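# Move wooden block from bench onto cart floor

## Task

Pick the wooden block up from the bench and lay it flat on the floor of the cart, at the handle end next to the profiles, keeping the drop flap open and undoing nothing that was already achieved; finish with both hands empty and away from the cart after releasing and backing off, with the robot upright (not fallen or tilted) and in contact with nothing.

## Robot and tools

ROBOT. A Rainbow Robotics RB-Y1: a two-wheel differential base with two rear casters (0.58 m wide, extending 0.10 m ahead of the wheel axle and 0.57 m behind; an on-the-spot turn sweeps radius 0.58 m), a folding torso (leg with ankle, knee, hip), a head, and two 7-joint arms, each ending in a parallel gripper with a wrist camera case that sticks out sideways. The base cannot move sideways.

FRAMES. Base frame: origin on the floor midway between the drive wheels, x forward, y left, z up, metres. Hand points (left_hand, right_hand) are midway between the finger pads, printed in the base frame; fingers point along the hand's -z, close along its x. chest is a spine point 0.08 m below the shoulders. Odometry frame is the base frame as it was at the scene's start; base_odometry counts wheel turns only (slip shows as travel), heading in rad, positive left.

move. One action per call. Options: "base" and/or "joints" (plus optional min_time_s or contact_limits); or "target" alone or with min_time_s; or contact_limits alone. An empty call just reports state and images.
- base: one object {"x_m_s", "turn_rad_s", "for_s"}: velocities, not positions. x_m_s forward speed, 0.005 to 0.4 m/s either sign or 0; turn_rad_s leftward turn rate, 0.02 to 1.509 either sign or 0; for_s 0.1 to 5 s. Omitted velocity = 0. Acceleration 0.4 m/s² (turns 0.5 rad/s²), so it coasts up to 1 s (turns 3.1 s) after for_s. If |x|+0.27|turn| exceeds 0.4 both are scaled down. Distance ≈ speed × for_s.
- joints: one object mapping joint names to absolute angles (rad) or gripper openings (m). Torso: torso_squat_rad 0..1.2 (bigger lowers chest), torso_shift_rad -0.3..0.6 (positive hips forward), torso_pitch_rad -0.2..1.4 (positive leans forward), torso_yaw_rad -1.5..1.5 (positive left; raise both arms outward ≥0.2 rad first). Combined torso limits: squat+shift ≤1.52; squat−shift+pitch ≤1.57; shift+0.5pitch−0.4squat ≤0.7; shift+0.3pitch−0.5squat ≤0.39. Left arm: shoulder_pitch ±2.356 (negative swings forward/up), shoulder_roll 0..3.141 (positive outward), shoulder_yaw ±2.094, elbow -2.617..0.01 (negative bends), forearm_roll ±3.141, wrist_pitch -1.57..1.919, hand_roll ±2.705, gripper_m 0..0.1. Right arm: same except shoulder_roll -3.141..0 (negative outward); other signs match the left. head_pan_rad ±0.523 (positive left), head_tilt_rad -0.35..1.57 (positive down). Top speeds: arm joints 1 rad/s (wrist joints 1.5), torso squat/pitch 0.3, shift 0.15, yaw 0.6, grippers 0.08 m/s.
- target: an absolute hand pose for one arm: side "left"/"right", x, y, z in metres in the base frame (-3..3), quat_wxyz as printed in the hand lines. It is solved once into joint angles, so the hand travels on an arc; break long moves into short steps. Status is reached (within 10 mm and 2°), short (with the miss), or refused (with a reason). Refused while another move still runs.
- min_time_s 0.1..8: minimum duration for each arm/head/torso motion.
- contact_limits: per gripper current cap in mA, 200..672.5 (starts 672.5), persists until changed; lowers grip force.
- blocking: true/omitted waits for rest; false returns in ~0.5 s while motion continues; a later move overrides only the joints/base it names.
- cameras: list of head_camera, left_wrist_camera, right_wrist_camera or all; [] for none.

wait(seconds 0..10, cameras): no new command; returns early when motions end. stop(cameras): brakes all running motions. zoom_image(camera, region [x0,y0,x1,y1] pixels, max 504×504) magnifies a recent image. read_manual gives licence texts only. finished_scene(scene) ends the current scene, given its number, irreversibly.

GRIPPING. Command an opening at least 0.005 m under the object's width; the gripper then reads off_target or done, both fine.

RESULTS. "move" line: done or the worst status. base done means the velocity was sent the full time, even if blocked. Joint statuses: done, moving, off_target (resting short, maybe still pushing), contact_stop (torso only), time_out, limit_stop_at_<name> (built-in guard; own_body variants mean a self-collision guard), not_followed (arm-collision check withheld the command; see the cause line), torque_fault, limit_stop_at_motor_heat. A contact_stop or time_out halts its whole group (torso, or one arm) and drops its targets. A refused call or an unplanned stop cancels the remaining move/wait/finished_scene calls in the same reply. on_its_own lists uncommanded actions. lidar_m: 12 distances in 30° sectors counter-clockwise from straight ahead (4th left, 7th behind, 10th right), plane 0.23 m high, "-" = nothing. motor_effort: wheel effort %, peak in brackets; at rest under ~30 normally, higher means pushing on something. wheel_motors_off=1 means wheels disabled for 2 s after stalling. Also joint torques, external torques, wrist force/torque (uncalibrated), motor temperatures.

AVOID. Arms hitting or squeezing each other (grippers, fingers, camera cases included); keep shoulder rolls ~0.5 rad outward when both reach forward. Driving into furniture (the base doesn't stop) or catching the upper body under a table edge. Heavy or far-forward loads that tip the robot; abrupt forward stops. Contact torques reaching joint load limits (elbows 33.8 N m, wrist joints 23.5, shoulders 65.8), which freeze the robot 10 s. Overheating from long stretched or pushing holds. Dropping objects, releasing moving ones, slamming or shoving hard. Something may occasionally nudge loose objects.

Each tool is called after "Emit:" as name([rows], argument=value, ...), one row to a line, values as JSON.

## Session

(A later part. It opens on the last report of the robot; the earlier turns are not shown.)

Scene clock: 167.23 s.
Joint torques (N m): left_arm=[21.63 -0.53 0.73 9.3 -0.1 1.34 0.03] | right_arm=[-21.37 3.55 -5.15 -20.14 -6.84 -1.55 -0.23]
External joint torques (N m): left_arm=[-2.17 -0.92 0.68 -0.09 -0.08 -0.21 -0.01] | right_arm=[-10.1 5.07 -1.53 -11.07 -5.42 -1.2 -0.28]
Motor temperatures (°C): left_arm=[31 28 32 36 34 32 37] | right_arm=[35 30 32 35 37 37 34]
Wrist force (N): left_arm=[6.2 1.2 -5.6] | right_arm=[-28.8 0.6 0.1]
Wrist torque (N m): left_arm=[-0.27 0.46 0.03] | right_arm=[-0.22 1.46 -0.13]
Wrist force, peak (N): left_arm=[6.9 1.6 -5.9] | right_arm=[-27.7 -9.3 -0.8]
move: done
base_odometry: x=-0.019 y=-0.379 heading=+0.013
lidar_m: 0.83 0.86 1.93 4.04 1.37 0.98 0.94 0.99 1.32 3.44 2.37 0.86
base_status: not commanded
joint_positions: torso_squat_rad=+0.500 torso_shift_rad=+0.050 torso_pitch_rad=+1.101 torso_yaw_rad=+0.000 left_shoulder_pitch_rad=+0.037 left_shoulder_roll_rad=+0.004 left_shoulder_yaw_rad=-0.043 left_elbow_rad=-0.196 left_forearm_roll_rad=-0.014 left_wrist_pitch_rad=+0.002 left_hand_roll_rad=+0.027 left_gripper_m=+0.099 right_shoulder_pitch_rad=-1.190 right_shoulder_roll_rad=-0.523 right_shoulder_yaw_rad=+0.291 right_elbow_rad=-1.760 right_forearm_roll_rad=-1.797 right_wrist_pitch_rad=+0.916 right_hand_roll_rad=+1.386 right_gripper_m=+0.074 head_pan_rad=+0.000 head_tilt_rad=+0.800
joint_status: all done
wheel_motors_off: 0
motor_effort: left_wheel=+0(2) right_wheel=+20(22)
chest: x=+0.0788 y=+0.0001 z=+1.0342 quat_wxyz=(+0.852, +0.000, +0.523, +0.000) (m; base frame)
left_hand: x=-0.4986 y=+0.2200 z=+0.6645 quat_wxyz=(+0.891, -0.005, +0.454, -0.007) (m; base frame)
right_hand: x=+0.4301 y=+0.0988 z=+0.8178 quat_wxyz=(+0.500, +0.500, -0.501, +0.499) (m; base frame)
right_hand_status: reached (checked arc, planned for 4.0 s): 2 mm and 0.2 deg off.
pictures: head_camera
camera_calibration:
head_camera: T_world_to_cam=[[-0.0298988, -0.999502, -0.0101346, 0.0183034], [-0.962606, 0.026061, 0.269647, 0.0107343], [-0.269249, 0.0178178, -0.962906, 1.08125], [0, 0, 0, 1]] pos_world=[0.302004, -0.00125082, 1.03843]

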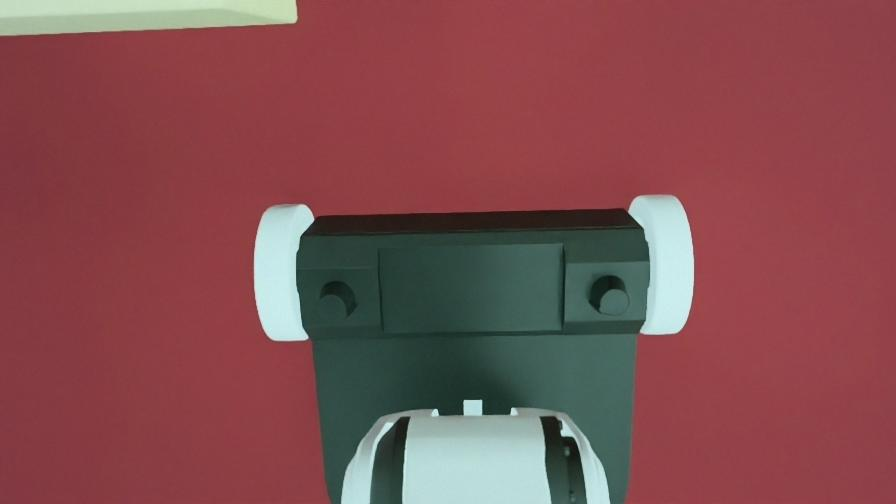

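Emit:
move(base={"x_m_s":0.15,"for_s":1.6}, joints={"head_tilt_rad":-0.1,"head_pan_rad":0.2})

Scene clock: 172.07 s.
Joint torques (N m): left_arm=[21.76 -0.23 0.88 9.42 -0.08 1.27 -0.03] | right_arm=[-20.17 4.4 -5.82 -19.51 -7.32 -1.49 -0.12]
External joint torques (N m): left_arm=[-2.04 -0.62 0.83 0.04 -0.06 -0.28 -0.07] | right_arm=[-8.91 5.92 -2.2 -10.44 -5.91 -1.15 -0.17]
Motor temperatures (°C): left_arm=[31 28 32 36 34 32 37] | right_arm=[35 30 32 35 37 37 34]
Wrist force (N): left_arm=[6.0 1.4 -6.4] | right_arm=[-28.6 0.8 0.2]
Wrist torque (N m): left_arm=[-0.27 0.47 0.08] | right_arm=[-0.11 1.45 -0.10]
Wrist force, peak (N): left_arm=[6.6 1.0 -5.9] | right_arm=[-30.1 -1.0 0.7]
move: done
base_odometry: x=+0.221 y=-0.376 heading=+0.013
lidar_m: 0.59 0.62 1.19 5.00 1.72 1.24 1.18 1.24 1.67 4.31 0.86 0.62
base_status: done (sent for 1.6 of 1.6 s)
joint_positions: torso_squat_rad=+0.500 torso_shift_rad=+0.050 torso_pitch_rad=+1.101 torso_yaw_rad=+0.000 left_shoulder_pitch_rad=+0.037 left_shoulder_roll_rad=+0.004 left_shoulder_yaw_rad=-0.043 left_elbow_rad=-0.196 left_forearm_roll_rad=-0.014 left_wrist_pitch_rad=+0.002 left_hand_roll_rad=+0.027 left_gripper_m=+0.099 right_shoulder_pitch_rad=-1.191 right_shoulder_roll_rad=-0.523 right_shoulder_yaw_rad=+0.291 right_elbow_rad=-1.760 right_forearm_roll_rad=-1.797 right_wrist_pitch_rad=+0.916 right_hand_roll_rad=+1.386 right_gripper_m=+0.074 head_pan_rad=+0.200 head_tilt_rad=-0.100
joint_status: all done
wheel_motors_off: 0
motor_effort: left_wheel=+1(31) right_wheel=-1(47)
chest: x=+0.0789 y=+0.0001 z=+1.0341 quat_wxyz=(+0.852, +0.000, +0.523, +0.000) (m; base frame)
left_hand: x=-0.4986 y=+0.2200 z=+0.6646 quat_wxyz=(+0.891, -0.005, +0.454, -0.007) (m; base frame)
right_hand: x=+0.4301 y=+0.0988 z=+0.8178 quat_wxyz=(+0.500, +0.500, -0.501, +0.499) (m; base frame)
pictures: head_camera, left_wrist_camera, right_wrist_camera
camera_calibration:
head_camera: T_world_to_cam=[[0.0789907, -0.975311, -0.206224, 0.205946], [-0.813479, 0.0565094, -0.578843, 0.908719], [0.576206, 0.213482, -0.788931, 0.662992], [0, 0, 0, 1]] pos_world=[0.340936, 0.00797296, 1.09153]
left_wrist_camera: T_world_to_cam=[[0.580659, 0.00940529, -0.814092, 0.827923], [0.380362, -0.887232, 0.261046, 0.240459], [-0.719833, -0.461228, -0.518757, 0.159826], [0, 0, 0, 1]] pos_world=[-0.457155, 0.279273, 0.694146]
right_wrist_camera: T_world_to_cam=[[0.0287053, 0.0278643, -0.999199, 0.800746], [-0.862248, -0.504994, -0.0388535, 0.479584], [-0.505673, 0.862673, 0.00952991, 0.196596], [0, 0, 0, 1]] pos_world=[0.489948, 0.0502767, 0.816865]

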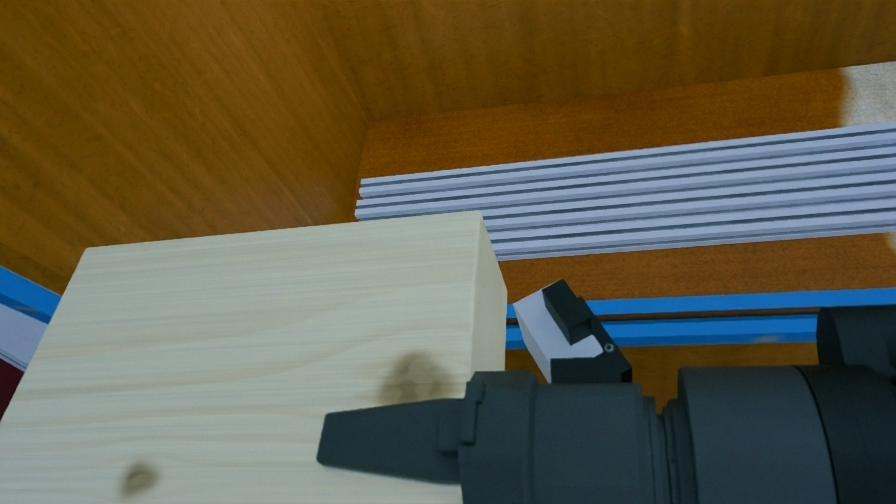

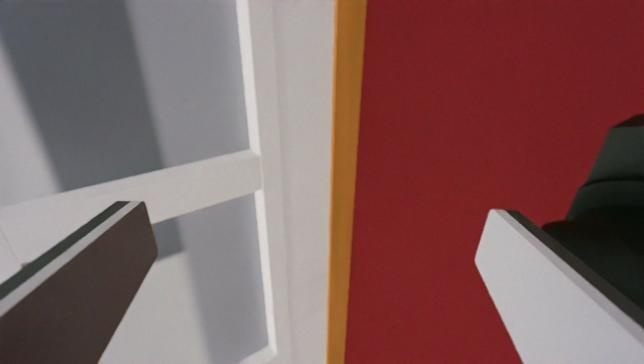

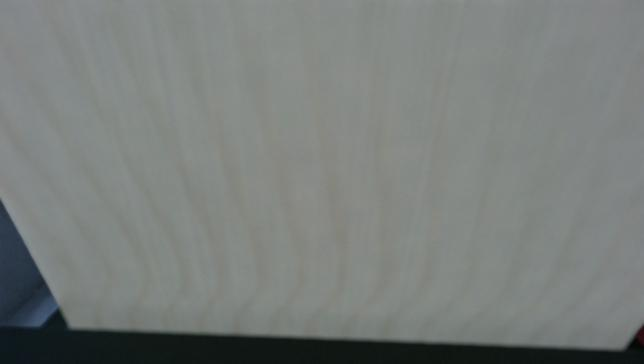

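Emit:
move(base={"x_m_s":0.12,"for_s":2.6}, cameras=["head_camera"])

Scene clock: 180.50 s.
Joint torques (N m): left_arm=[21.99 -0.59 1 9.51 -0.02 1.42 0.09] | right_arm=[-20.13 4.71 -6.26 -19.46 -7.21 -1.53 -0.26]
External joint torques (N m): left_arm=[-1.82 -0.98 0.95 0.12 0 -0.12 0.04] | right_arm=[-8.86 6.23 -2.63 -10.39 -5.79 -1.18 -0.31]
Motor temperatures (°C): left_arm=[31 28 31 36 34 32 37] | right_arm=[35 30 32 35 37 36 34]
Wrist force (N): left_arm=[6.1 1.4 -5.7] | right_arm=[-29.1 0.4 0.0]
Wrist torque (N m): left_arm=[-0.28 0.45 0.03] | right_arm=[-0.22 1.56 -0.13]
Wrist force, peak (N): left_arm=[6.6 0.8 -6.1] | right_arm=[-30.1 0.8 0.3]
move: done
base_odometry: x=+0.533 y=-0.372 heading=+0.013
lidar_m: 0.27 0.29 0.40 1.73 2.16 1.55 1.49 1.56 2.11 4.54 0.41 0.29
base_status: done (sent for 2.6 of 2.6 s)
joint_positions: torso_squat_rad=+0.500 torso_shift_rad=+0.050 torso_pitch_rad=+1.101 torso_yaw_rad=+0.000 left_shoulder_pitch_rad=+0.037 left_shoulder_roll_rad=+0.004 left_shoulder_yaw_rad=-0.043 left_elbow_rad=-0.196 left_forearm_roll_rad=-0.014 left_wrist_pitch_rad=+0.002 left_hand_roll_rad=+0.027 left_gripper_m=+0.099 right_shoulder_pitch_rad=-1.191 right_shoulder_roll_rad=-0.523 right_shoulder_yaw_rad=+0.291 right_elbow_rad=-1.760 right_forearm_roll_rad=-1.797 right_wrist_pitch_rad=+0.916 right_hand_roll_rad=+1.386 right_gripper_m=+0.074 head_pan_rad=+0.200 head_tilt_rad=-0.100
joint_status: not commanded
wheel_motors_off: 0
motor_effort: left_wheel=+2(28) right_wheel=-2(21)
chest: x=+0.0788 y=+0.0001 z=+1.0341 quat_wxyz=(+0.852, +0.000, +0.523, +0.000) (m; base frame)
left_hand: x=-0.4986 y=+0.2200 z=+0.6645 quat_wxyz=(+0.891, -0.005, +0.454, -0.007) (m; base frame)
right_hand: x=+0.4301 y=+0.0988 z=+0.8178 quat_wxyz=(+0.500, +0.500, -0.501, +0.499) (m; base frame)
pictures: head_camera
camera_calibration:
head_camera: T_world_to_cam=[[0.0790706, -0.975316, -0.206169, 0.205866], [-0.81347, 0.056415, -0.578864, 0.908659], [0.576207, 0.213484, -0.78893, 0.663048], [0, 0, 0, 1]] pos_world=[0.340836, 0.00797267, 1.09153]

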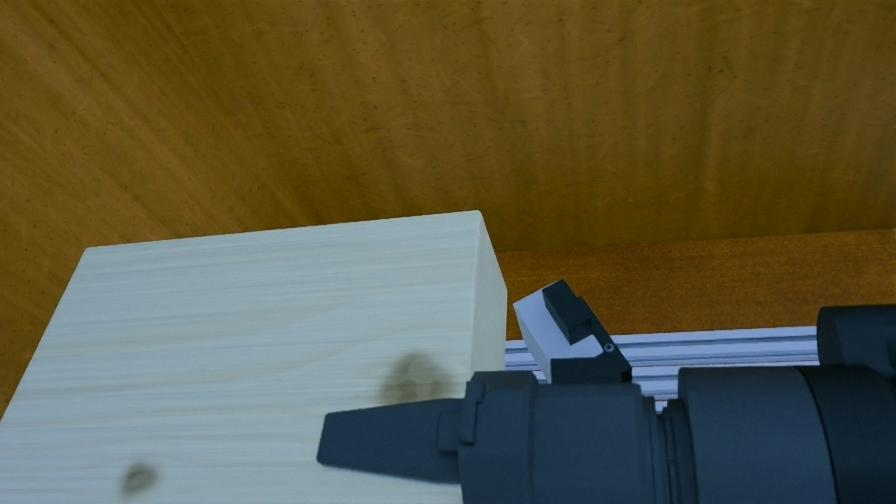

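Emit:
move(joints={"torso_squat_rad":0.65,"torso_shift_rad":0.2,"torso_pitch_rad":1.1}, min_time_s=2.5, cameras=[])

Emit:
move(target={"side":"right","x":0.435,"y":0.12,"z":0.775,"quat_wxyz":[0.5,0.5,-0.5,0.5]}, min_time_s=2.5, cameras=["head_camera"])

Emit:
move(joints={"torso_squat_rad":0.8,"torso_shift_rad":0.35,"torso_pitch_rad":1.1}, min_time_s=2.5, cameras=[])

Emit:
move(target={"side":"right","x":0.433,"y":0.12,"z":0.69,"quat_wxyz":[0.5,0.5,-0.5,0.5]}, min_time_s=2.5)

Scene clock: 186.57 s.
Joint torques (N m): left_arm=[22.02 -0.09 0.77 9.41 -0.11 1.39 0.07] | right_arm=[-19.94 4.85 -6.53 -19.47 -7.28 -1.52 -0.2]
External joint torques (N m): left_arm=[-1.79 -0.48 0.71 0.02 -0.09 -0.16 0.02] | right_arm=[-8.68 6.37 -2.9 -10.4 -5.86 -1.17 -0.25]
Motor temperatures (°C): left_arm=[31 28 31 36 34 32 37] | right_arm=[35 30 32 35 37 36 34]
Wrist force (N): left_arm=[6.2 0.9 -5.2] | right_arm=[-28.7 0.8 0.3]
Wrist torque (N m): left_arm=[-0.24 0.49 0.02] | right_arm=[-0.20 1.50 -0.12]
Wrist force, peak (N): left_arm=[7.0 1.5 -5.8] | right_arm=[-29.4 0.3 0.1]
move: done
base_odometry: x=+0.533 y=-0.372 heading=+0.013
lidar_m: 0.27 0.28 0.39 1.73 2.17 1.57 1.49 1.56 2.10 4.53 0.41 0.29
base_status: not commanded
joint_positions: torso_squat_rad=+0.650 torso_shift_rad=+0.200 torso_pitch_rad=+1.101 torso_yaw_rad=+0.000 left_shoulder_pitch_rad=+0.037 left_shoulder_roll_rad=+0.004 left_shoulder_yaw_rad=-0.043 left_elbow_rad=-0.196 left_forearm_roll_rad=-0.014 left_wrist_pitch_rad=+0.002 left_hand_roll_rad=+0.027 left_gripper_m=+0.099 right_shoulder_pitch_rad=-1.191 right_shoulder_roll_rad=-0.523 right_shoulder_yaw_rad=+0.291 right_elbow_rad=-1.760 right_forearm_roll_rad=-1.797 right_wrist_pitch_rad=+0.916 right_hand_roll_rad=+1.386 right_gripper_m=+0.074 head_pan_rad=+0.200 head_tilt_rad=-0.100
joint_status: all done
wheel_motors_off: 0
motor_effort: left_wheel=+1(3) right_wheel=-1(4)
chest: x=+0.1588 y=+0.0001 z=+0.9667 quat_wxyz=(+0.852, +0.000, +0.523, +0.000) (m; base frame)
left_hand: x=-0.4186 y=+0.2200 z=+0.5971 quat_wxyz=(+0.891, -0.005, +0.454, -0.007) (m; base frame)
right_hand: x=+0.5101 y=+0.0988 z=+0.7504 quat_wxyz=(+0.500, +0.500, -0.501, +0.499) (m; base frame)
pictures: none
No camera images: "cameras" was empty.

Scene clock: 189.40 s.
Joint torques (N m): left_arm=[21.89 -0.46 0.5 9.46 -0.09 1.35 0.06] | right_arm=[-13.94 6.37 -2.83 -21.45 -5.69 -3.36 -0.24]
External joint torques (N m): left_arm=[-1.92 -0.85 0.45 0.07 -0.07 -0.2 0.02] | right_arm=[-6.12 6.25 -0.19 -12.01 -4.56 -2.65 -0.29]
Motor temperatures (°C): left_arm=[31 28 31 36 34 32 37] | right_arm=[35 30 32 35 37 36 34]
Wrist force (N): left_arm=[5.6 0.5 -5.7] | right_arm=[-28.4 0.3 0.0]
Wrist torque (N m): left_arm=[-0.14 0.39 0.09] | right_arm=[-0.12 1.53 -0.14]
Wrist force, peak (N): left_arm=[6.7 0.9 -6.0] | right_arm=[-29.2 0.0 -0.6]
move: done
base_odometry: x=+0.533 y=-0.372 heading=+0.013
lidar_m: 0.27 0.29 0.41 1.71 2.18 1.57 1.48 1.56 2.10 4.55 0.41 0.29
base_status: not commanded
joint_positions: torso_squat_rad=+0.650 torso_shift_rad=+0.200 torso_pitch_rad=+1.101 torso_yaw_rad=+0.000 left_shoulder_pitch_rad=+0.037 left_shoulder_roll_rad=+0.004 left_shoulder_yaw_rad=-0.043 left_elbow_rad=-0.196 left_forearm_roll_rad=-0.014 left_wrist_pitch_rad=+0.002 left_hand_roll_rad=+0.027 left_gripper_m=+0.099 right_shoulder_pitch_rad=-1.033 right_shoulder_roll_rad=-0.530 right_shoulder_yaw_rad=+0.417 right_elbow_rad=-2.065 right_forearm_roll_rad=-1.569 right_wrist_pitch_rad=+0.773 right_hand_roll_rad=+1.191 right_gripper_m=+0.074 head_pan_rad=+0.200 head_tilt_rad=-0.100
joint_status: all done
wheel_motors_off: 0
motor_effort: left_wheel=+1(2) right_wheel=-2(3)
chest: x=+0.1588 y=+0.0001 z=+0.9667 quat_wxyz=(+0.852, +0.000, +0.523, +0.000) (m; base frame)
left_hand: x=-0.4186 y=+0.2200 z=+0.5971 quat_wxyz=(+0.891, -0.005, +0.454, -0.007) (m; base frame)
right_hand: x=+0.4352 y=+0.1194 z=+0.7729 quat_wxyz=(+0.501, +0.500, -0.499, +0.500) (m; base frame)
right_hand_status: reached (checked arc, planned for 2.5 s): 2 mm and 0.2 deg off.
pictures: head_camera
camera_calibration:
head_camera: T_world_to_cam=[[0.0790706, -0.975316, -0.206169, 0.185645], [-0.81347, 0.056415, -0.578864, 0.934721], [0.576207, 0.213484, -0.78893, 0.563777], [0, 0, 0, 1]] pos_world=[0.420836, 0.00797267, 1.02413]

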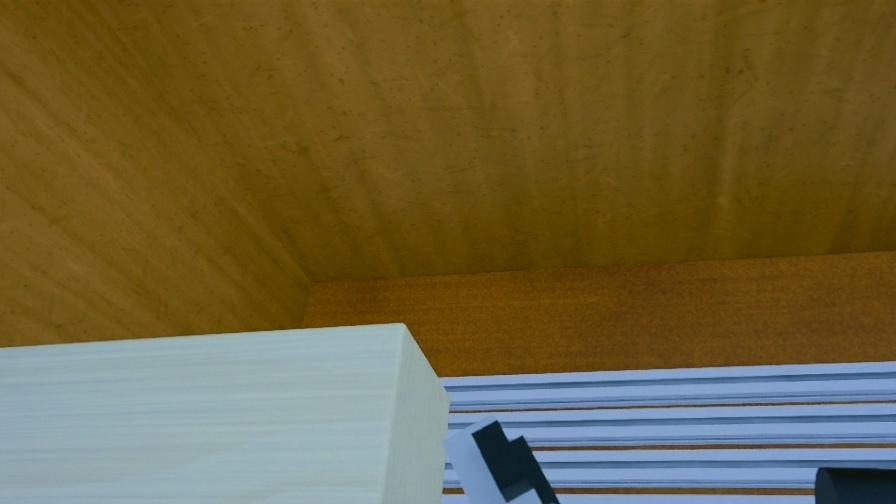

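Scene clock: 192.20 s.
Joint torques (N m): left_arm=[21.98 -0.59 0.82 9.47 -0.05 1.41 0.04] | right_arm=[-20.07 9.97 -4.24 -19.86 -5.99 -3.26 -0.24]
External joint torques (N m): left_arm=[-1.76 -0.9 0.77 0.11 -0.03 -0.14 0] | right_arm=[-12.22 9.92 -1.55 -10.44 -4.87 -2.55 -0.29]
Motor temperatures (°C): left_arm=[31 28 31 36 34 32 37] | right_arm=[35 30 32 35 37 36 34]
Wrist force (N): left_arm=[6.0 1.1 -5.3] | right_arm=[-28.3 0.7 0.4]
Wrist torque (N m): left_arm=[-0.22 0.45 0.02] | right_arm=[-0.15 1.54 -0.09]
Wrist force, peak (N): left_arm=[6.5 0.8 -6.2] | right_arm=[-30.3 -0.5 0.5]
move: done
base_odometry: x=+0.533 y=-0.372 heading=+0.013
lidar_m: 0.27 0.29 0.39 1.70 2.17 1.56 1.48 1.56 2.09 4.54 0.41 0.28
base_status: not commanded
joint_positions: torso_squat_rad=+0.800 torso_shift_rad=+0.348 torso_pitch_rad=+1.097 torso_yaw_rad=-0.001 left_shoulder_pitch_rad=+0.037 left_shoulder_roll_rad=+0.004 left_shoulder_yaw_rad=-0.043 left_elbow_rad=-0.196 left_forearm_roll_rad=-0.014 left_wrist_pitch_rad=+0.002 left_hand_roll_rad=+0.027 left_gripper_m=+0.099 right_shoulder_pitch_rad=-1.032 right_shoulder_roll_rad=-0.531 right_shoulder_yaw_rad=+0.417 right_elbow_rad=-2.066 right_forearm_roll_rad=-1.569 right_wrist_pitch_rad=+0.772 right_hand_roll_rad=+1.191 right_gripper_m=+0.074 head_pan_rad=+0.200 head_tilt_rad=-0.100
joint_status: all done
wheel_motors_off: 0
motor_effort: left_wheel=+5(5) right_wheel=+2(4)
chest: x=+0.2138 y=+0.0007 z=+0.8800 quat_wxyz=(+0.853, -0.001, +0.521, -0.001) (m; base frame)
left_hand: x=-0.3621 y=+0.2199 z=+0.5075 quat_wxyz=(+0.892, -0.006, +0.452, -0.008) (m; base frame)
right_hand: x=+0.4906 y=+0.1193 z=+0.6866 quat_wxyz=(+0.501, +0.498, -0.499, +0.502) (m; base frame)
pictures: none
No camera images: "cameras" was empty.

Scene clock: 195.03 s.
Joint torques (N m): left_arm=[21.84 -0.33 0.72 9.42 -0.16 1.44 0.07] | right_arm=[-9.17 8.3 -0.23 -22.46 -5.33 -3.42 -0.29]
External joint torques (N m): left_arm=[-1.96 -0.71 0.66 0.03 -0.14 -0.11 0.03] | right_arm=[-4.57 7.51 1.18 -12.7 -4.3 -2.69 -0.34]
Motor temperatures (°C): left_arm=[31 28 31 36 34 32 37] | right_arm=[35 30 32 35 37 37 34]
Wrist force (N): left_arm=[6.0 1.3 -5.1] | right_arm=[-28.0 0.3 0.8]
Wrist torque (N m): left_arm=[-0.23 0.45 0.06] | right_arm=[-0.18 1.59 -0.13]
Wrist force, peak (N): left_arm=[6.4 -0.1 -6.3] | right_arm=[-30.9 1.8 0.4]
move: done
base_odometry: x=+0.533 y=-0.372 heading=+0.013
lidar_m: 0.26 0.28 0.38 1.71 2.17 1.55 1.49 1.57 2.09 4.54 0.41 0.28
base_status: not commanded
joint_positions: torso_squat_rad=+0.800 torso_shift_rad=+0.350 torso_pitch_rad=+1.101 torso_yaw_rad=+0.000 left_shoulder_pitch_rad=+0.037 left_shoulder_roll_rad=+0.004 left_shoulder_yaw_rad=-0.043 left_elbow_rad=-0.196 left_forearm_roll_rad=-0.014 left_wrist_pitch_rad=+0.002 left_hand_roll_rad=+0.027 left_gripper_m=+0.099 right_shoulder_pitch_rad=-0.871 right_shoulder_roll_rad=-0.535 right_shoulder_yaw_rad=+0.500 right_elbow_rad=-2.218 right_forearm_roll_rad=-1.446 right_wrist_pitch_rad=+0.715 right_hand_roll_rad=+1.175 right_gripper_m=+0.074 head_pan_rad=+0.200 head_tilt_rad=-0.100
joint_status: all done
wheel_motors_off: 0
motor_effort: left_wheel=+1(6) right_wheel=-6(31)
chest: x=+0.2152 y=+0.0002 z=+0.8788 quat_wxyz=(+0.852, +0.000, +0.523, +0.000) (m; base frame)
left_hand: x=-0.3622 y=+0.2200 z=+0.5089 quat_wxyz=(+0.891, -0.005, +0.454, -0.007) (m; base frame)
right_hand: x=+0.4339 y=+0.1194 z=+0.6862 quat_wxyz=(+0.501, +0.501, -0.498, +0.499) (m; base frame)
right_hand_status: reached (checked arc, planned for 2.5 s): 4 mm and 0.3 deg off.
pictures: head_camera, left_wrist_camera, right_wrist_camera
camera_calibration:
head_camera: T_world_to_cam=[[0.0792195, -0.97537, -0.205857, 0.162825], [-0.813229, 0.0561975, -0.579223, 0.929912], [0.576526, 0.213295, -0.788748, 0.461725], [0, 0, 0, 1]] pos_world=[0.477136, 0.00807244, 0.93633]
left_wrist_camera: T_world_to_cam=[[0.581048, 0.00922525, -0.813817, 0.621995], [0.380313, -0.887125, 0.261479, 0.228856], [-0.719545, -0.461437, -0.51897, 0.17746], [0, 0, 0, 1]] pos_world=[-0.320755, 0.279173, 0.538446]
right_wrist_camera: T_world_to_cam=[[0.0240016, 0.0257516, -0.99938, 0.671043], [-0.860783, -0.507851, -0.0337591, 0.484331], [-0.508405, 0.86106, 0.00997733, 0.183163], [0, 0, 0, 1]] pos_world=[0.493919, 0.0709729, 0.685151]

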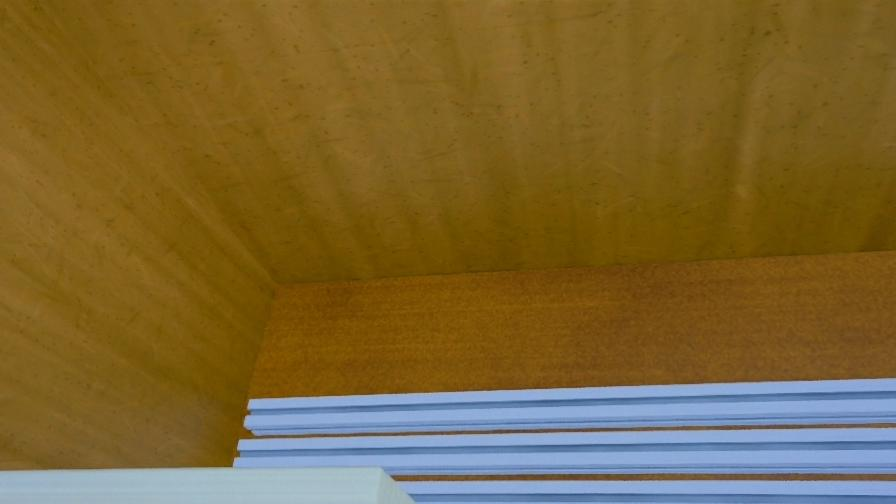

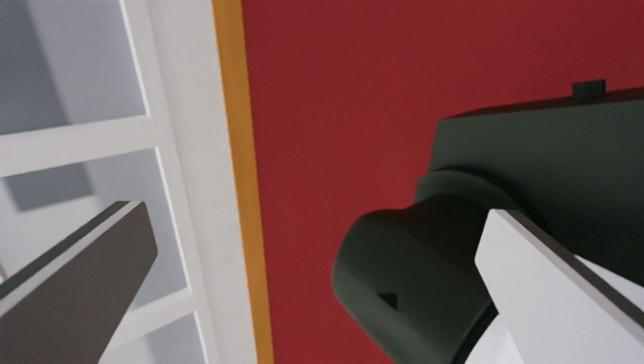

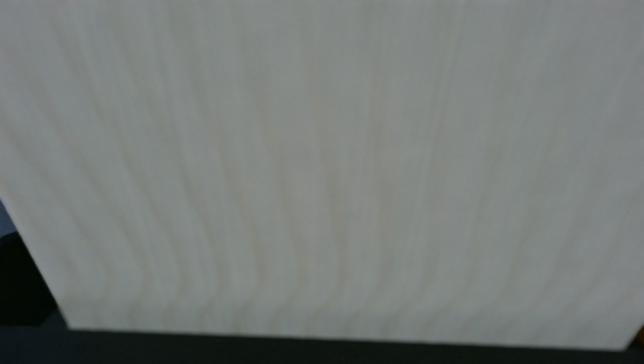

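Emit:
move(joints={"torso_squat_rad":0.9,"torso_shift_rad":0.44,"torso_pitch_rad":1.1,"head_tilt_rad":0.2}, min_time_s=2.5, cameras=[])

Emit:
move(target={"side":"right","x":0.433,"y":0.13,"z":0.57,"quat_wxyz":[0.5,0.5,-0.5,0.5]}, min_time_s=2.5)

Scene clock: 200.07 s.
Joint torques (N m): left_arm=[21.86 -0.51 0.72 9.14 -0.09 1.35 0.03] | right_arm=[-19.02 17.15 -1.47 -17.82 -5.59 -3.41 -0.17]
External joint torques (N m): left_arm=[-1.73 -0.71 0.68 -0.16 -0.07 -0.18 -0.02] | right_arm=[-14.27 16.54 0.11 -8.1 -4.56 -2.65 -0.22]
Motor temperatures (°C): left_arm=[31 28 31 36 34 32 37] | right_arm=[35 30 32 35 37 37 34]
Wrist force (N): left_arm=[5.9 1.4 -5.8] | right_arm=[-28.6 1.2 -0.2]
Wrist torque (N m): left_arm=[-0.25 0.43 0.04] | right_arm=[-0.17 1.55 -0.10]
Wrist force, peak (N): left_arm=[5.9 0.4 -6.8] | right_arm=[-37.0 0.5 -3.0]
move: contact_stop
base_odometry: x=+0.533 y=-0.372 heading=+0.013
lidar_m: 0.27 0.28 0.40 1.72 2.16 1.58 1.49 1.57 2.08 4.54 0.41 0.29
base_status: not commanded
joint_positions: torso_squat_rad=+0.819 torso_shift_rad=+0.360 torso_pitch_rad=+1.086 torso_yaw_rad=-0.006 left_shoulder_pitch_rad=+0.037 left_shoulder_roll_rad=+0.004 left_shoulder_yaw_rad=-0.043 left_elbow_rad=-0.196 left_forearm_roll_rad=-0.014 left_wrist_pitch_rad=+0.002 left_hand_roll_rad=+0.027 left_gripper_m=+0.099 right_shoulder_pitch_rad=-0.869 right_shoulder_roll_rad=-0.537 right_shoulder_yaw_rad=+0.500 right_elbow_rad=-2.219 right_forearm_roll_rad=-1.446 right_wrist_pitch_rad=+0.715 right_hand_roll_rad=+1.175 right_gripper_m=+0.074 head_pan_rad=+0.200 head_tilt_rad=+0.200
joint_status: torso_squat_rad contact_stop (moved +0.019 of +0.100); torso_shift_rad contact_stop (moved +0.009 of +0.090); the others done
wheel_motors_off: 0
on_its_own: torso_squat_rad is held at +0.819, not at your +0.900, since a contact_stop; torso_shift_rad is held at +0.361, not at your +0.440, since a contact_stop
motor_effort: left_wheel=+4(22) right_wheel=+6(15)
chest: x=+0.2140 y=+0.0006 z=+0.8722 quat_wxyz=(+0.856, -0.002, +0.517, -0.003) (m; base frame)
left_hand: x=-0.3573 y=+0.2195 z=+0.4925 quat_wxyz=(+0.894, -0.007, +0.447, -0.010) (m; base frame)
right_hand: x=+0.4351 y=+0.1175 z=+0.6814 quat_wxyz=(+0.500, +0.496, -0.500, +0.504) (m; base frame)
pictures: none
No camera images: "cameras" was empty.

not run: a stop that you did not command came earlier in this reply.

Emit:
move(joints={"torso_squat_rad":0.65,"torso_shift_rad":0.2,"torso_pitch_rad":1.1}, min_time_s=2.5, cameras=[])

Emit:
move(base={"x_m_s":0.08,"for_s":1.2})

Scene clock: 206.90 s.
Joint torques (N m): left_arm=[22.09 -0.35 0.56 9.34 -0.07 1.47 0.05] | right_arm=[-11.89 11.06 -1.09 -21.55 -5.51 -3.26 -0.2]
External joint torques (N m): left_arm=[-1.71 -0.61 0.52 -0.05 -0.05 -0.08 0] | right_arm=[-7.33 10.34 0.35 -11.8 -4.47 -2.53 -0.25]
Motor temperatures (°C): left_arm=[31 28 31 36 34 32 37] | right_arm=[35 30 32 35 37 37 34]
Wrist force (N): left_arm=[6.2 1.4 -5.3] | right_arm=[-28.7 0.0 0.3]
Wrist torque (N m): left_arm=[-0.27 0.49 0.06] | right_arm=[-0.10 1.46 -0.12]
Wrist force, peak (N): left_arm=[6.5 1.2 -6.2] | right_arm=[-29.6 0.3 -0.2]
move: done
base_odometry: x=+0.533 y=-0.372 heading=+0.013
lidar_m: 0.27 0.29 0.39 1.72 2.16 1.55 1.48 1.56 2.10 4.54 0.41 0.28
base_status: not commanded
joint_positions: torso_squat_rad=+0.650 torso_shift_rad=+0.200 torso_pitch_rad=+1.101 torso_yaw_rad=-0.005 left_shoulder_pitch_rad=+0.037 left_shoulder_roll_rad=+0.004 left_shoulder_yaw_rad=-0.043 left_elbow_rad=-0.196 left_forearm_roll_rad=-0.014 left_wrist_pitch_rad=+0.002 left_hand_roll_rad=+0.027 left_gripper_m=+0.099 right_shoulder_pitch_rad=-0.871 right_shoulder_roll_rad=-0.536 right_shoulder_yaw_rad=+0.500 right_elbow_rad=-2.218 right_forearm_roll_rad=-1.446 right_wrist_pitch_rad=+0.715 right_hand_roll_rad=+1.175 right_gripper_m=+0.074 head_pan_rad=+0.200 head_tilt_rad=+0.200
joint_status: all done
wheel_motors_off: 0
motor_effort: left_wheel=+2(5) right_wheel=-1(7)
chest: x=+0.1587 y=+0.0002 z=+0.9668 quat_wxyz=(+0.852, -0.001, +0.523, -0.002) (m; base frame)
left_hand: x=-0.4182 y=+0.2197 z=+0.5960 quat_wxyz=(+0.891, -0.006, +0.454, -0.009) (m; base frame)
right_hand: x=+0.3774 y=+0.1180 z=+0.7734 quat_wxyz=(+0.503, +0.500, -0.497, +0.500) (m; base frame)
pictures: none
No camera images: "cameras" was empty.

Scene clock: 208.60 s.
Joint torques (N m): left_arm=[21.84 -0.44 0.85 9.37 -0.12 1.44 0.03] | right_arm=[-11 10.74 -1.74 -22.07 -5.68 -3.36 -0.3]
External joint torques (N m): left_arm=[-1.97 -0.7 0.81 -0.02 -0.1 -0.11 -0.01] | right_arm=[-6.44 10.01 -0.31 -12.32 -4.64 -2.63 -0.35]
Motor temperatures (°C): left_arm=[32 28 31 36 34 32 37] | right_arm=[35 30 32 35 37 37 34]
Wrist force (N): left_arm=[5.9 0.4 -5.6] | right_arm=[-28.4 0.3 -0.2]
Wrist torque (N m): left_arm=[-0.12 0.47 0.02] | right_arm=[-0.06 1.48 -0.09]
Wrist force, peak (N): left_arm=[7.1 0.7 -5.8] | right_arm=[-29.5 0.9 -0.2]
move: done
base_odometry: x=+0.629 y=-0.371 heading=+0.013
lidar_m: 0.18 0.19 0.26 1.70 2.32 1.66 1.59 1.66 2.22 0.77 0.27 0.19
base_status: done (sent for 1.2 of 1.2 s)
joint_positions: torso_squat_rad=+0.650 torso_shift_rad=+0.200 torso_pitch_rad=+1.101 torso_yaw_rad=-0.005 left_shoulder_pitch_rad=+0.037 left_shoulder_roll_rad=+0.004 left_shoulder_yaw_rad=-0.043 left_elbow_rad=-0.196 left_forearm_roll_rad=-0.014 left_wrist_pitch_rad=+0.002 left_hand_roll_rad=+0.027 left_gripper_m=+0.099 right_shoulder_pitch_rad=-0.871 right_shoulder_roll_rad=-0.536 right_shoulder_yaw_rad=+0.500 right_elbow_rad=-2.218 right_forearm_roll_rad=-1.446 right_wrist_pitch_rad=+0.715 right_hand_roll_rad=+1.175 right_gripper_m=+0.074 head_pan_rad=+0.200 head_tilt_rad=+0.200
joint_status: not commanded
wheel_motors_off: 0
motor_effort: left_wheel=-2(26) right_wheel=-1(20)
chest: x=+0.1588 y=+0.0002 z=+0.9668 quat_wxyz=(+0.852, -0.001, +0.523, -0.002) (m; base frame)
left_hand: x=-0.4182 y=+0.2197 z=+0.5961 quat_wxyz=(+0.891, -0.006, +0.454, -0.009) (m; base frame)
right_hand: x=+0.3775 y=+0.1180 z=+0.7734 quat_wxyz=(+0.503, +0.500, -0.497, +0.500) (m; base frame)
pictures: head_camera, left_wrist_camera, right_wrist_camera
camera_calibration:
head_camera: T_world_to_cam=[[0.0688113, -0.977859, -0.197628, 0.180388], [-0.947794, -0.00224998, -0.318875, 0.711535], [0.31137, 0.209253, -0.926964, 0.798974], [0, 0, 0, 1]] pos_world=[0.4132, 0.010807, 1.00316]
left_wrist_camera: T_world_to_cam=[[0.580747, 0.00466941, -0.81407, 0.726544], [0.378539, -0.886852, 0.264958, 0.224145], [-0.720722, -0.462031, -0.516804, 0.180692], [0, 0, 0, 1]] pos_world=[-0.376558, 0.278876, 0.625451]
right_wrist_camera: T_world_to_cam=[[0.0234308, 0.0209686, -0.999506, 0.76044], [-0.861738, -0.506417, -0.0308253, 0.435983], [-0.506813, 0.862034, 0.00620368, 0.156941], [0, 0, 0, 1]] pos_world=[0.437425, 0.0695556, 0.77253]

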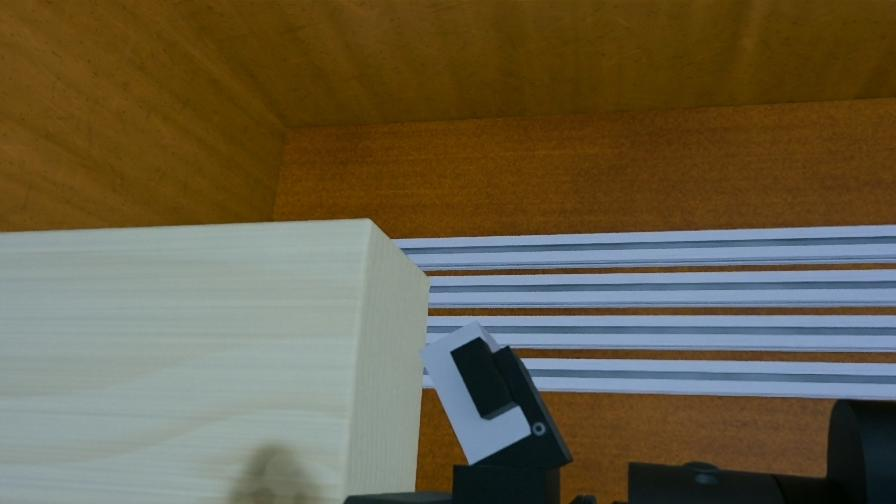

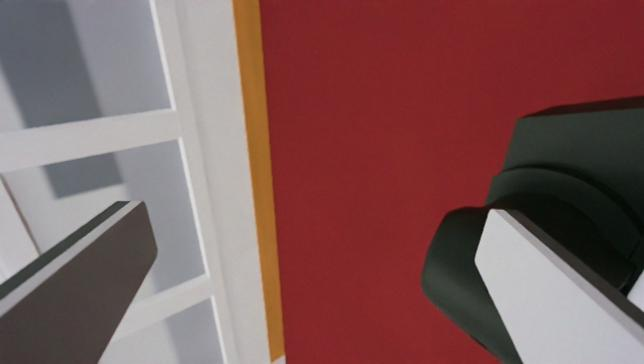

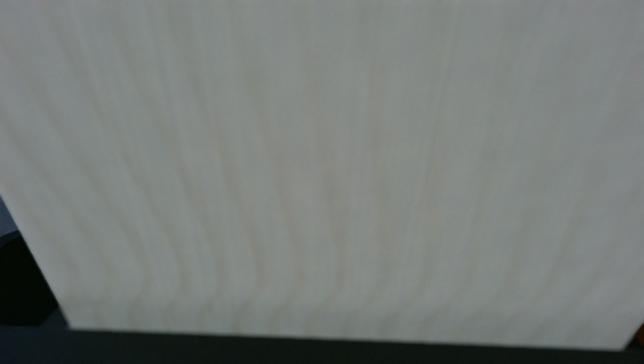

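Emit:
move(joints={"torso_squat_rad":0.5,"torso_shift_rad":0.05,"torso_pitch_rad":1.1,"torso_yaw_rad":0,"head_tilt_rad":0.1}, min_time_s=2.5, cameras=[])

Emit:
move(joints={"right_shoulder_pitch_rad":-1.11,"right_shoulder_roll_rad":-0.665,"right_shoulder_yaw_rad":0.8,"right_elbow_rad":-2.23,"right_forearm_roll_rad":-1.51,"right_wrist_pitch_rad":0.43,"right_hand_roll_rad":1.14}, min_time_s=2.5, cameras=["head_camera"])

Scene clock: 224.13 s.
Joint torques (N m): left_arm=[22.03 -0.24 0.87 9.21 -0.2 1.43 -0.02] | right_arm=[-11.11 10.81 -1.56 -22.09 -5.64 -3.25 -0.18]
External joint torques (N m): left_arm=[-1.77 -0.62 0.82 -0.17 -0.18 -0.12 -0.06] | right_arm=[-6.53 10.03 -0.15 -12.34 -4.6 -2.52 -0.23]
Motor temperatures (°C): left_arm=[32 28 31 36 34 32 37] | right_arm=[34 30 32 36 37 37 34]
Wrist force (N): left_arm=[6.5 1.3 -5.4] | right_arm=[-28.1 0.6 0.5]
Wrist torque (N m): left_arm=[-0.27 0.50 0.04] | right_arm=[-0.16 1.56 -0.12]
Wrist force, peak (N): left_arm=[6.4 0.5 -6.2] | right_arm=[-29.4 -0.7 0.5]
move: done
base_odometry: x=+0.629 y=-0.371 heading=+0.013
lidar_m: 0.18 0.19 0.25 1.69 2.31 1.67 1.58 1.65 2.23 0.79 0.26 0.18
base_status: not commanded
joint_positions: torso_squat_rad=+0.500 torso_shift_rad=+0.050 torso_pitch_rad=+1.101 torso_yaw_rad=+0.000 left_shoulder_pitch_rad=+0.037 left_shoulder_roll_rad=+0.004 left_shoulder_yaw_rad=-0.043 left_elbow_rad=-0.196 left_forearm_roll_rad=-0.014 left_wrist_pitch_rad=+0.002 left_hand_roll_rad=+0.027 left_gripper_m=+0.099 right_shoulder_pitch_rad=-0.871 right_shoulder_roll_rad=-0.536 right_shoulder_yaw_rad=+0.500 right_elbow_rad=-2.218 right_forearm_roll_rad=-1.446 right_wrist_pitch_rad=+0.715 right_hand_roll_rad=+1.175 right_gripper_m=+0.074 head_pan_rad=+0.200 head_tilt_rad=+0.100
joint_status: all done
wheel_motors_off: 0
motor_effort: left_wheel=+1(2) right_wheel=+0(4)
chest: x=+0.0787 y=+0.0002 z=+1.0342 quat_wxyz=(+0.852, +0.000, +0.523, +0.000) (m; base frame)
left_hand: x=-0.4986 y=+0.2200 z=+0.6644 quat_wxyz=(+0.891, -0.005, +0.454, -0.007) (m; base frame)
right_hand: x=+0.2972 y=+0.1193 z=+0.8413 quat_wxyz=(+0.501, +0.501, -0.498, +0.499) (m; base frame)
pictures: none
No camera images: "cameras" was empty.

Scene clock: 226.93 s.
Joint torques (N m): left_arm=[22.01 -0.56 0.5 9.46 -0.11 1.42 -0.04] | right_arm=[-13.45 8.85 -3.7 -22.91 -3.77 -4.09 -0.28]
External joint torques (N m): left_arm=[-1.79 -0.94 0.44 0.07 -0.09 -0.13 -0.08] | right_arm=[-6.93 7.92 -0.66 -13.31 -3.2 -3.25 -0.33]
Motor temperatures (°C): left_arm=[32 28 31 36 34 32 37] | right_arm=[34 30 32 36 37 37 34]
Wrist force (N): left_arm=[5.4 0.5 -5.8] | right_arm=[-28.5 1.1 3.0]
Wrist torque (N m): left_arm=[-0.16 0.42 0.04] | right_arm=[-0.04 1.50 -0.13]
Wrist force, peak (N): left_arm=[6.7 1.8 -5.8] | right_arm=[-29.2 1.3 2.7]
move: done
base_odometry: x=+0.629 y=-0.371 heading=+0.013
lidar_m: 0.17 0.18 0.25 1.70 2.31 1.66 1.58 1.66 2.22 0.78 0.27 0.19
base_status: not commanded
joint_positions: torso_squat_rad=+0.500 torso_shift_rad=+0.050 torso_pitch_rad=+1.101 torso_yaw_rad=+0.000 left_shoulder_pitch_rad=+0.037 left_shoulder_roll_rad=+0.004 left_shoulder_yaw_rad=-0.043 left_elbow_rad=-0.196 left_forearm_roll_rad=-0.014 left_wrist_pitch_rad=+0.002 left_hand_roll_rad=+0.027 left_gripper_m=+0.099 right_shoulder_pitch_rad=-1.108 right_shoulder_roll_rad=-0.667 right_shoulder_yaw_rad=+0.800 right_elbow_rad=-2.227 right_forearm_roll_rad=-1.509 right_wrist_pitch_rad=+0.431 right_hand_roll_rad=+1.140 right_gripper_m=+0.074 head_pan_rad=+0.200 head_tilt_rad=+0.100
joint_status: all done
wheel_motors_off: 0
motor_effort: left_wheel=+0(1) right_wheel=-1(3)
chest: x=+0.0787 y=+0.0002 z=+1.0342 quat_wxyz=(+0.852, +0.000, +0.523, +0.000) (m; base frame)
left_hand: x=-0.4986 y=+0.2200 z=+0.6644 quat_wxyz=(+0.891, -0.005, +0.454, -0.007) (m; base frame)
right_hand: x=+0.2637 y=+0.1524 z=+0.8790 quat_wxyz=(+0.445, +0.540, -0.507, +0.503) (m; base frame)
pictures: head_camera
camera_calibration:
head_camera: T_world_to_cam=[[0.0735235, -0.976339, -0.203361, 0.204374], [-0.911877, 0.0167551, -0.410122, 0.748423], [0.403826, 0.215594, -0.889069, 0.819825], [0, 0, 0, 1]] pos_world=[0.336377, 0.0102489, 1.07739]

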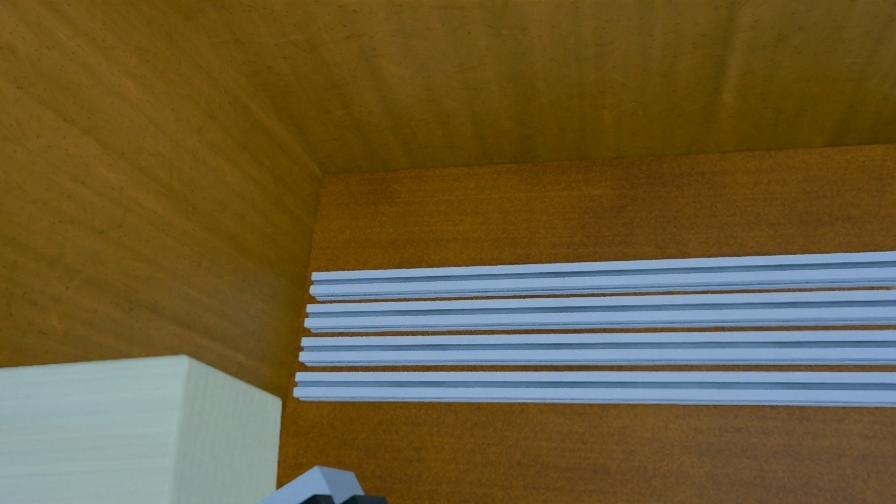

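Emit:
move(target={"side":"right","x":0.31,"y":0.10,"z":0.86,"quat_wxyz":[0.5,0.5,-0.5,0.5]}, min_time_s=2, cameras=[])

Emit:
move(joints={"right_shoulder_pitch_rad":-1.48,"right_shoulder_roll_rad":-0.86,"right_shoulder_yaw_rad":1.24,"right_elbow_rad":-2.25,"right_forearm_roll_rad":-1.61,"right_wrist_pitch_rad":0.0,"right_hand_roll_rad":1.09}, min_time_s=2.5, cameras=["head_camera"])

Scene clock: 231.13 s.
Joint torques (N m): left_arm=[21.93 -0.23 0.82 9.39 -0.13 1.34 0.02] | right_arm=[-11.46 3.69 -8.82 -21.91 -3.62 -4.34 -0.23]
External joint torques (N m): left_arm=[-1.87 -0.62 0.77 0.01 -0.11 -0.21 -0.02] | right_arm=[-4.98 6.23 -4.6 -12.74 -3.1 -3.42 -0.28]
Motor temperatures (°C): left_arm=[32 28 31 36 34 32 37] | right_arm=[34 30 32 36 37 37 34]
Wrist force (N): left_arm=[6.1 1.4 -5.7] | right_arm=[-28.6 0.5 0.2]
Wrist torque (N m): left_arm=[-0.26 0.51 0.03] | right_arm=[-0.11 1.51 -0.12]
Wrist force, peak (N): left_arm=[6.7 1.7 -5.9] | right_arm=[-29.6 1.1 1.4]
move: done
base_odometry: x=+0.629 y=-0.371 heading=+0.013
lidar_m: 0.17 0.19 0.26 1.70 2.32 1.67 1.58 1.65 2.24 0.78 0.26 0.19
base_status: not commanded
joint_positions: torso_squat_rad=+0.500 torso_shift_rad=+0.050 torso_pitch_rad=+1.101 torso_yaw_rad=+0.000 left_shoulder_pitch_rad=+0.037 left_shoulder_roll_rad=+0.004 left_shoulder_yaw_rad=-0.043 left_elbow_rad=-0.196 left_forearm_roll_rad=-0.014 left_wrist_pitch_rad=+0.002 left_hand_roll_rad=+0.027 left_gripper_m=+0.099 right_shoulder_pitch_rad=-1.049 right_shoulder_roll_rad=-0.847 right_shoulder_yaw_rad=+0.658 right_elbow_rad=-2.280 right_forearm_roll_rad=-1.566 right_wrist_pitch_rad=+0.422 right_hand_roll_rad=+1.072 right_gripper_m=+0.074 head_pan_rad=+0.200 head_tilt_rad=+0.100
joint_status: all done
wheel_motors_off: 0
motor_effort: left_wheel=+1(1) right_wheel=+0(3)
chest: x=+0.0787 y=+0.0002 z=+1.0342 quat_wxyz=(+0.852, +0.000, +0.523, +0.000) (m; base frame)
left_hand: x=-0.4986 y=+0.2200 z=+0.6644 quat_wxyz=(+0.891, -0.005, +0.454, -0.007) (m; base frame)
right_hand: x=+0.3098 y=+0.1005 z=+0.8580 quat_wxyz=(+0.503, +0.498, -0.498, +0.501) (m; base frame)
right_hand_status: reached (checked arc, planned for 2.0 s): 2 mm and 0.5 deg off.
pictures: none
No camera images: "cameras" was empty.

Scene clock: 233.93 s.
Joint torques (N m): left_arm=[21.79 -0.77 0.62 9.23 -0.09 1.44 -0.01] | right_arm=[-15.32 6.85 -9.55 -20.6 -0.34 -4.38 0.33]
External joint torques (N m): left_arm=[-2.01 -1.15 0.57 -0.16 -0.07 -0.11 -0.05] | right_arm=[-6.5 7.35 -4.03 -11.74 -0.52 -3.47 0.28]
Motor temperatures (°C): left_arm=[32 28 31 36 34 32 37] | right_arm=[34 30 32 36 37 37 34]
Wrist force (N): left_arm=[5.7 1.2 -5.3] | right_arm=[-28.6 1.2 3.4]
Wrist torque (N m): left_arm=[-0.25 0.42 0.04] | right_arm=[0.00 1.52 -0.13]
Wrist force, peak (N): left_arm=[6.7 1.1 -6.1] | right_arm=[-29.4 0.8 3.4]
move: done
base_odometry: x=+0.629 y=-0.371 heading=+0.013
lidar_m: 0.17 0.19 0.26 1.69 2.32 1.67 1.59 1.66 2.23 0.78 0.28 0.19
base_status: not commanded
joint_positions: torso_squat_rad=+0.500 torso_shift_rad=+0.050 torso_pitch_rad=+1.101 torso_yaw_rad=+0.000 left_shoulder_pitch_rad=+0.037 left_shoulder_roll_rad=+0.004 left_shoulder_yaw_rad=-0.043 left_elbow_rad=-0.196 left_forearm_roll_rad=-0.014 left_wrist_pitch_rad=+0.002 left_hand_roll_rad=+0.027 left_gripper_m=+0.099 right_shoulder_pitch_rad=-1.478 right_shoulder_roll_rad=-0.862 right_shoulder_yaw_rad=+1.241 right_elbow_rad=-2.247 right_forearm_roll_rad=-1.610 right_wrist_pitch_rad=+0.001 right_hand_roll_rad=+1.090 right_gripper_m=+0.074 head_pan_rad=+0.200 head_tilt_rad=+0.100
joint_status: all done
wheel_motors_off: 0
motor_effort: left_wheel=+0(2) right_wheel=+0(4)
chest: x=+0.0787 y=+0.0002 z=+1.0342 quat_wxyz=(+0.852, +0.000, +0.523, +0.000) (m; base frame)
left_hand: x=-0.4986 y=+0.2200 z=+0.6644 quat_wxyz=(+0.891, -0.005, +0.454, -0.007) (m; base frame)
right_hand: x=+0.2363 y=+0.1565 z=+0.8813 quat_wxyz=(+0.432, +0.556, -0.495, +0.509) (m; base frame)
pictures: head_camera
camera_calibration:
head_camera: T_world_to_cam=[[0.0735235, -0.976339, -0.203361, 0.204374], [-0.911877, 0.0167551, -0.410122, 0.748423], [0.403826, 0.215594, -0.889069, 0.819825], [0, 0, 0, 1]] pos_world=[0.336377, 0.0102489, 1.07739]

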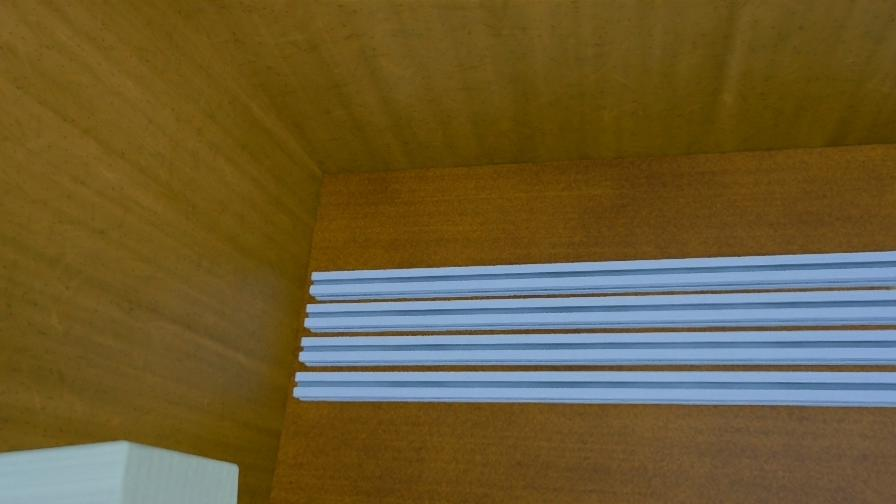

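Emit:
move(target={"side":"right","x":0.31,"y":0.10,"z":0.86,"quat_wxyz":[0.5,0.5,-0.5,0.5]}, min_time_s=2.5, cameras=[])

Scene clock: 237.37 s.
Joint torques (N m): left_arm=[21.86 -0.4 0.7 9.43 -0.1 1.37 -0.05] | right_arm=[-13.57 1.78 -12.97 -20.57 -0.87 -4.43 -0.21]
External joint torques (N m): left_arm=[-1.94 -0.78 0.65 0.05 -0.08 -0.17 -0.1] | right_arm=[-5.09 6.01 -6.94 -12.25 -0.93 -3.48 -0.26]
Motor temperatures (°C): left_arm=[32 28 31 36 34 32 37] | right_arm=[34 30 32 36 36 37 34]
Wrist force (N): left_arm=[6.3 1.0 -5.0] | right_arm=[-28.9 0.8 -0.4]
Wrist torque (N m): left_arm=[-0.23 0.46 0.06] | right_arm=[-0.12 1.48 -0.10]
Wrist force, peak (N): left_arm=[6.7 0.4 -6.1] | right_arm=[-29.4 1.1 0.1]
move: done
base_odometry: x=+0.629 y=-0.371 heading=+0.013
lidar_m: 0.17 0.18 0.26 1.69 2.31 1.67 1.59 1.66 2.24 0.78 0.27 0.19
base_status: not commanded
joint_positions: torso_squat_rad=+0.500 torso_shift_rad=+0.050 torso_pitch_rad=+1.101 torso_yaw_rad=+0.000 left_shoulder_pitch_rad=+0.037 left_shoulder_roll_rad=+0.004 left_shoulder_yaw_rad=-0.043 left_elbow_rad=-0.196 left_forearm_roll_rad=-0.014 left_wrist_pitch_rad=+0.002 left_hand_roll_rad=+0.027 left_gripper_m=+0.099 right_shoulder_pitch_rad=-1.339 right_shoulder_roll_rad=-1.073 right_shoulder_yaw_rad=+1.003 right_elbow_rad=-2.294 right_forearm_roll_rad=-1.674 right_wrist_pitch_rad=+0.074 right_hand_roll_rad=+1.050 right_gripper_m=+0.074 head_pan_rad=+0.200 head_tilt_rad=+0.100
joint_status: all done
wheel_motors_off: 0
motor_effort: left_wheel=+0(2) right_wheel=-1(2)
chest: x=+0.0787 y=+0.0002 z=+1.0342 quat_wxyz=(+0.852, +0.000, +0.523, +0.000) (m; base frame)
left_hand: x=-0.4986 y=+0.2200 z=+0.6644 quat_wxyz=(+0.891, -0.005, +0.454, -0.007) (m; base frame)
right_hand: x=+0.3100 y=+0.0996 z=+0.8579 quat_wxyz=(+0.508, +0.493, -0.497, +0.502) (m; base frame)
right_hand_status: reached (checked arc, planned for 2.5 s): 2 mm and 1.2 deg off.
pictures: none
No camera images: "cameras" was empty.


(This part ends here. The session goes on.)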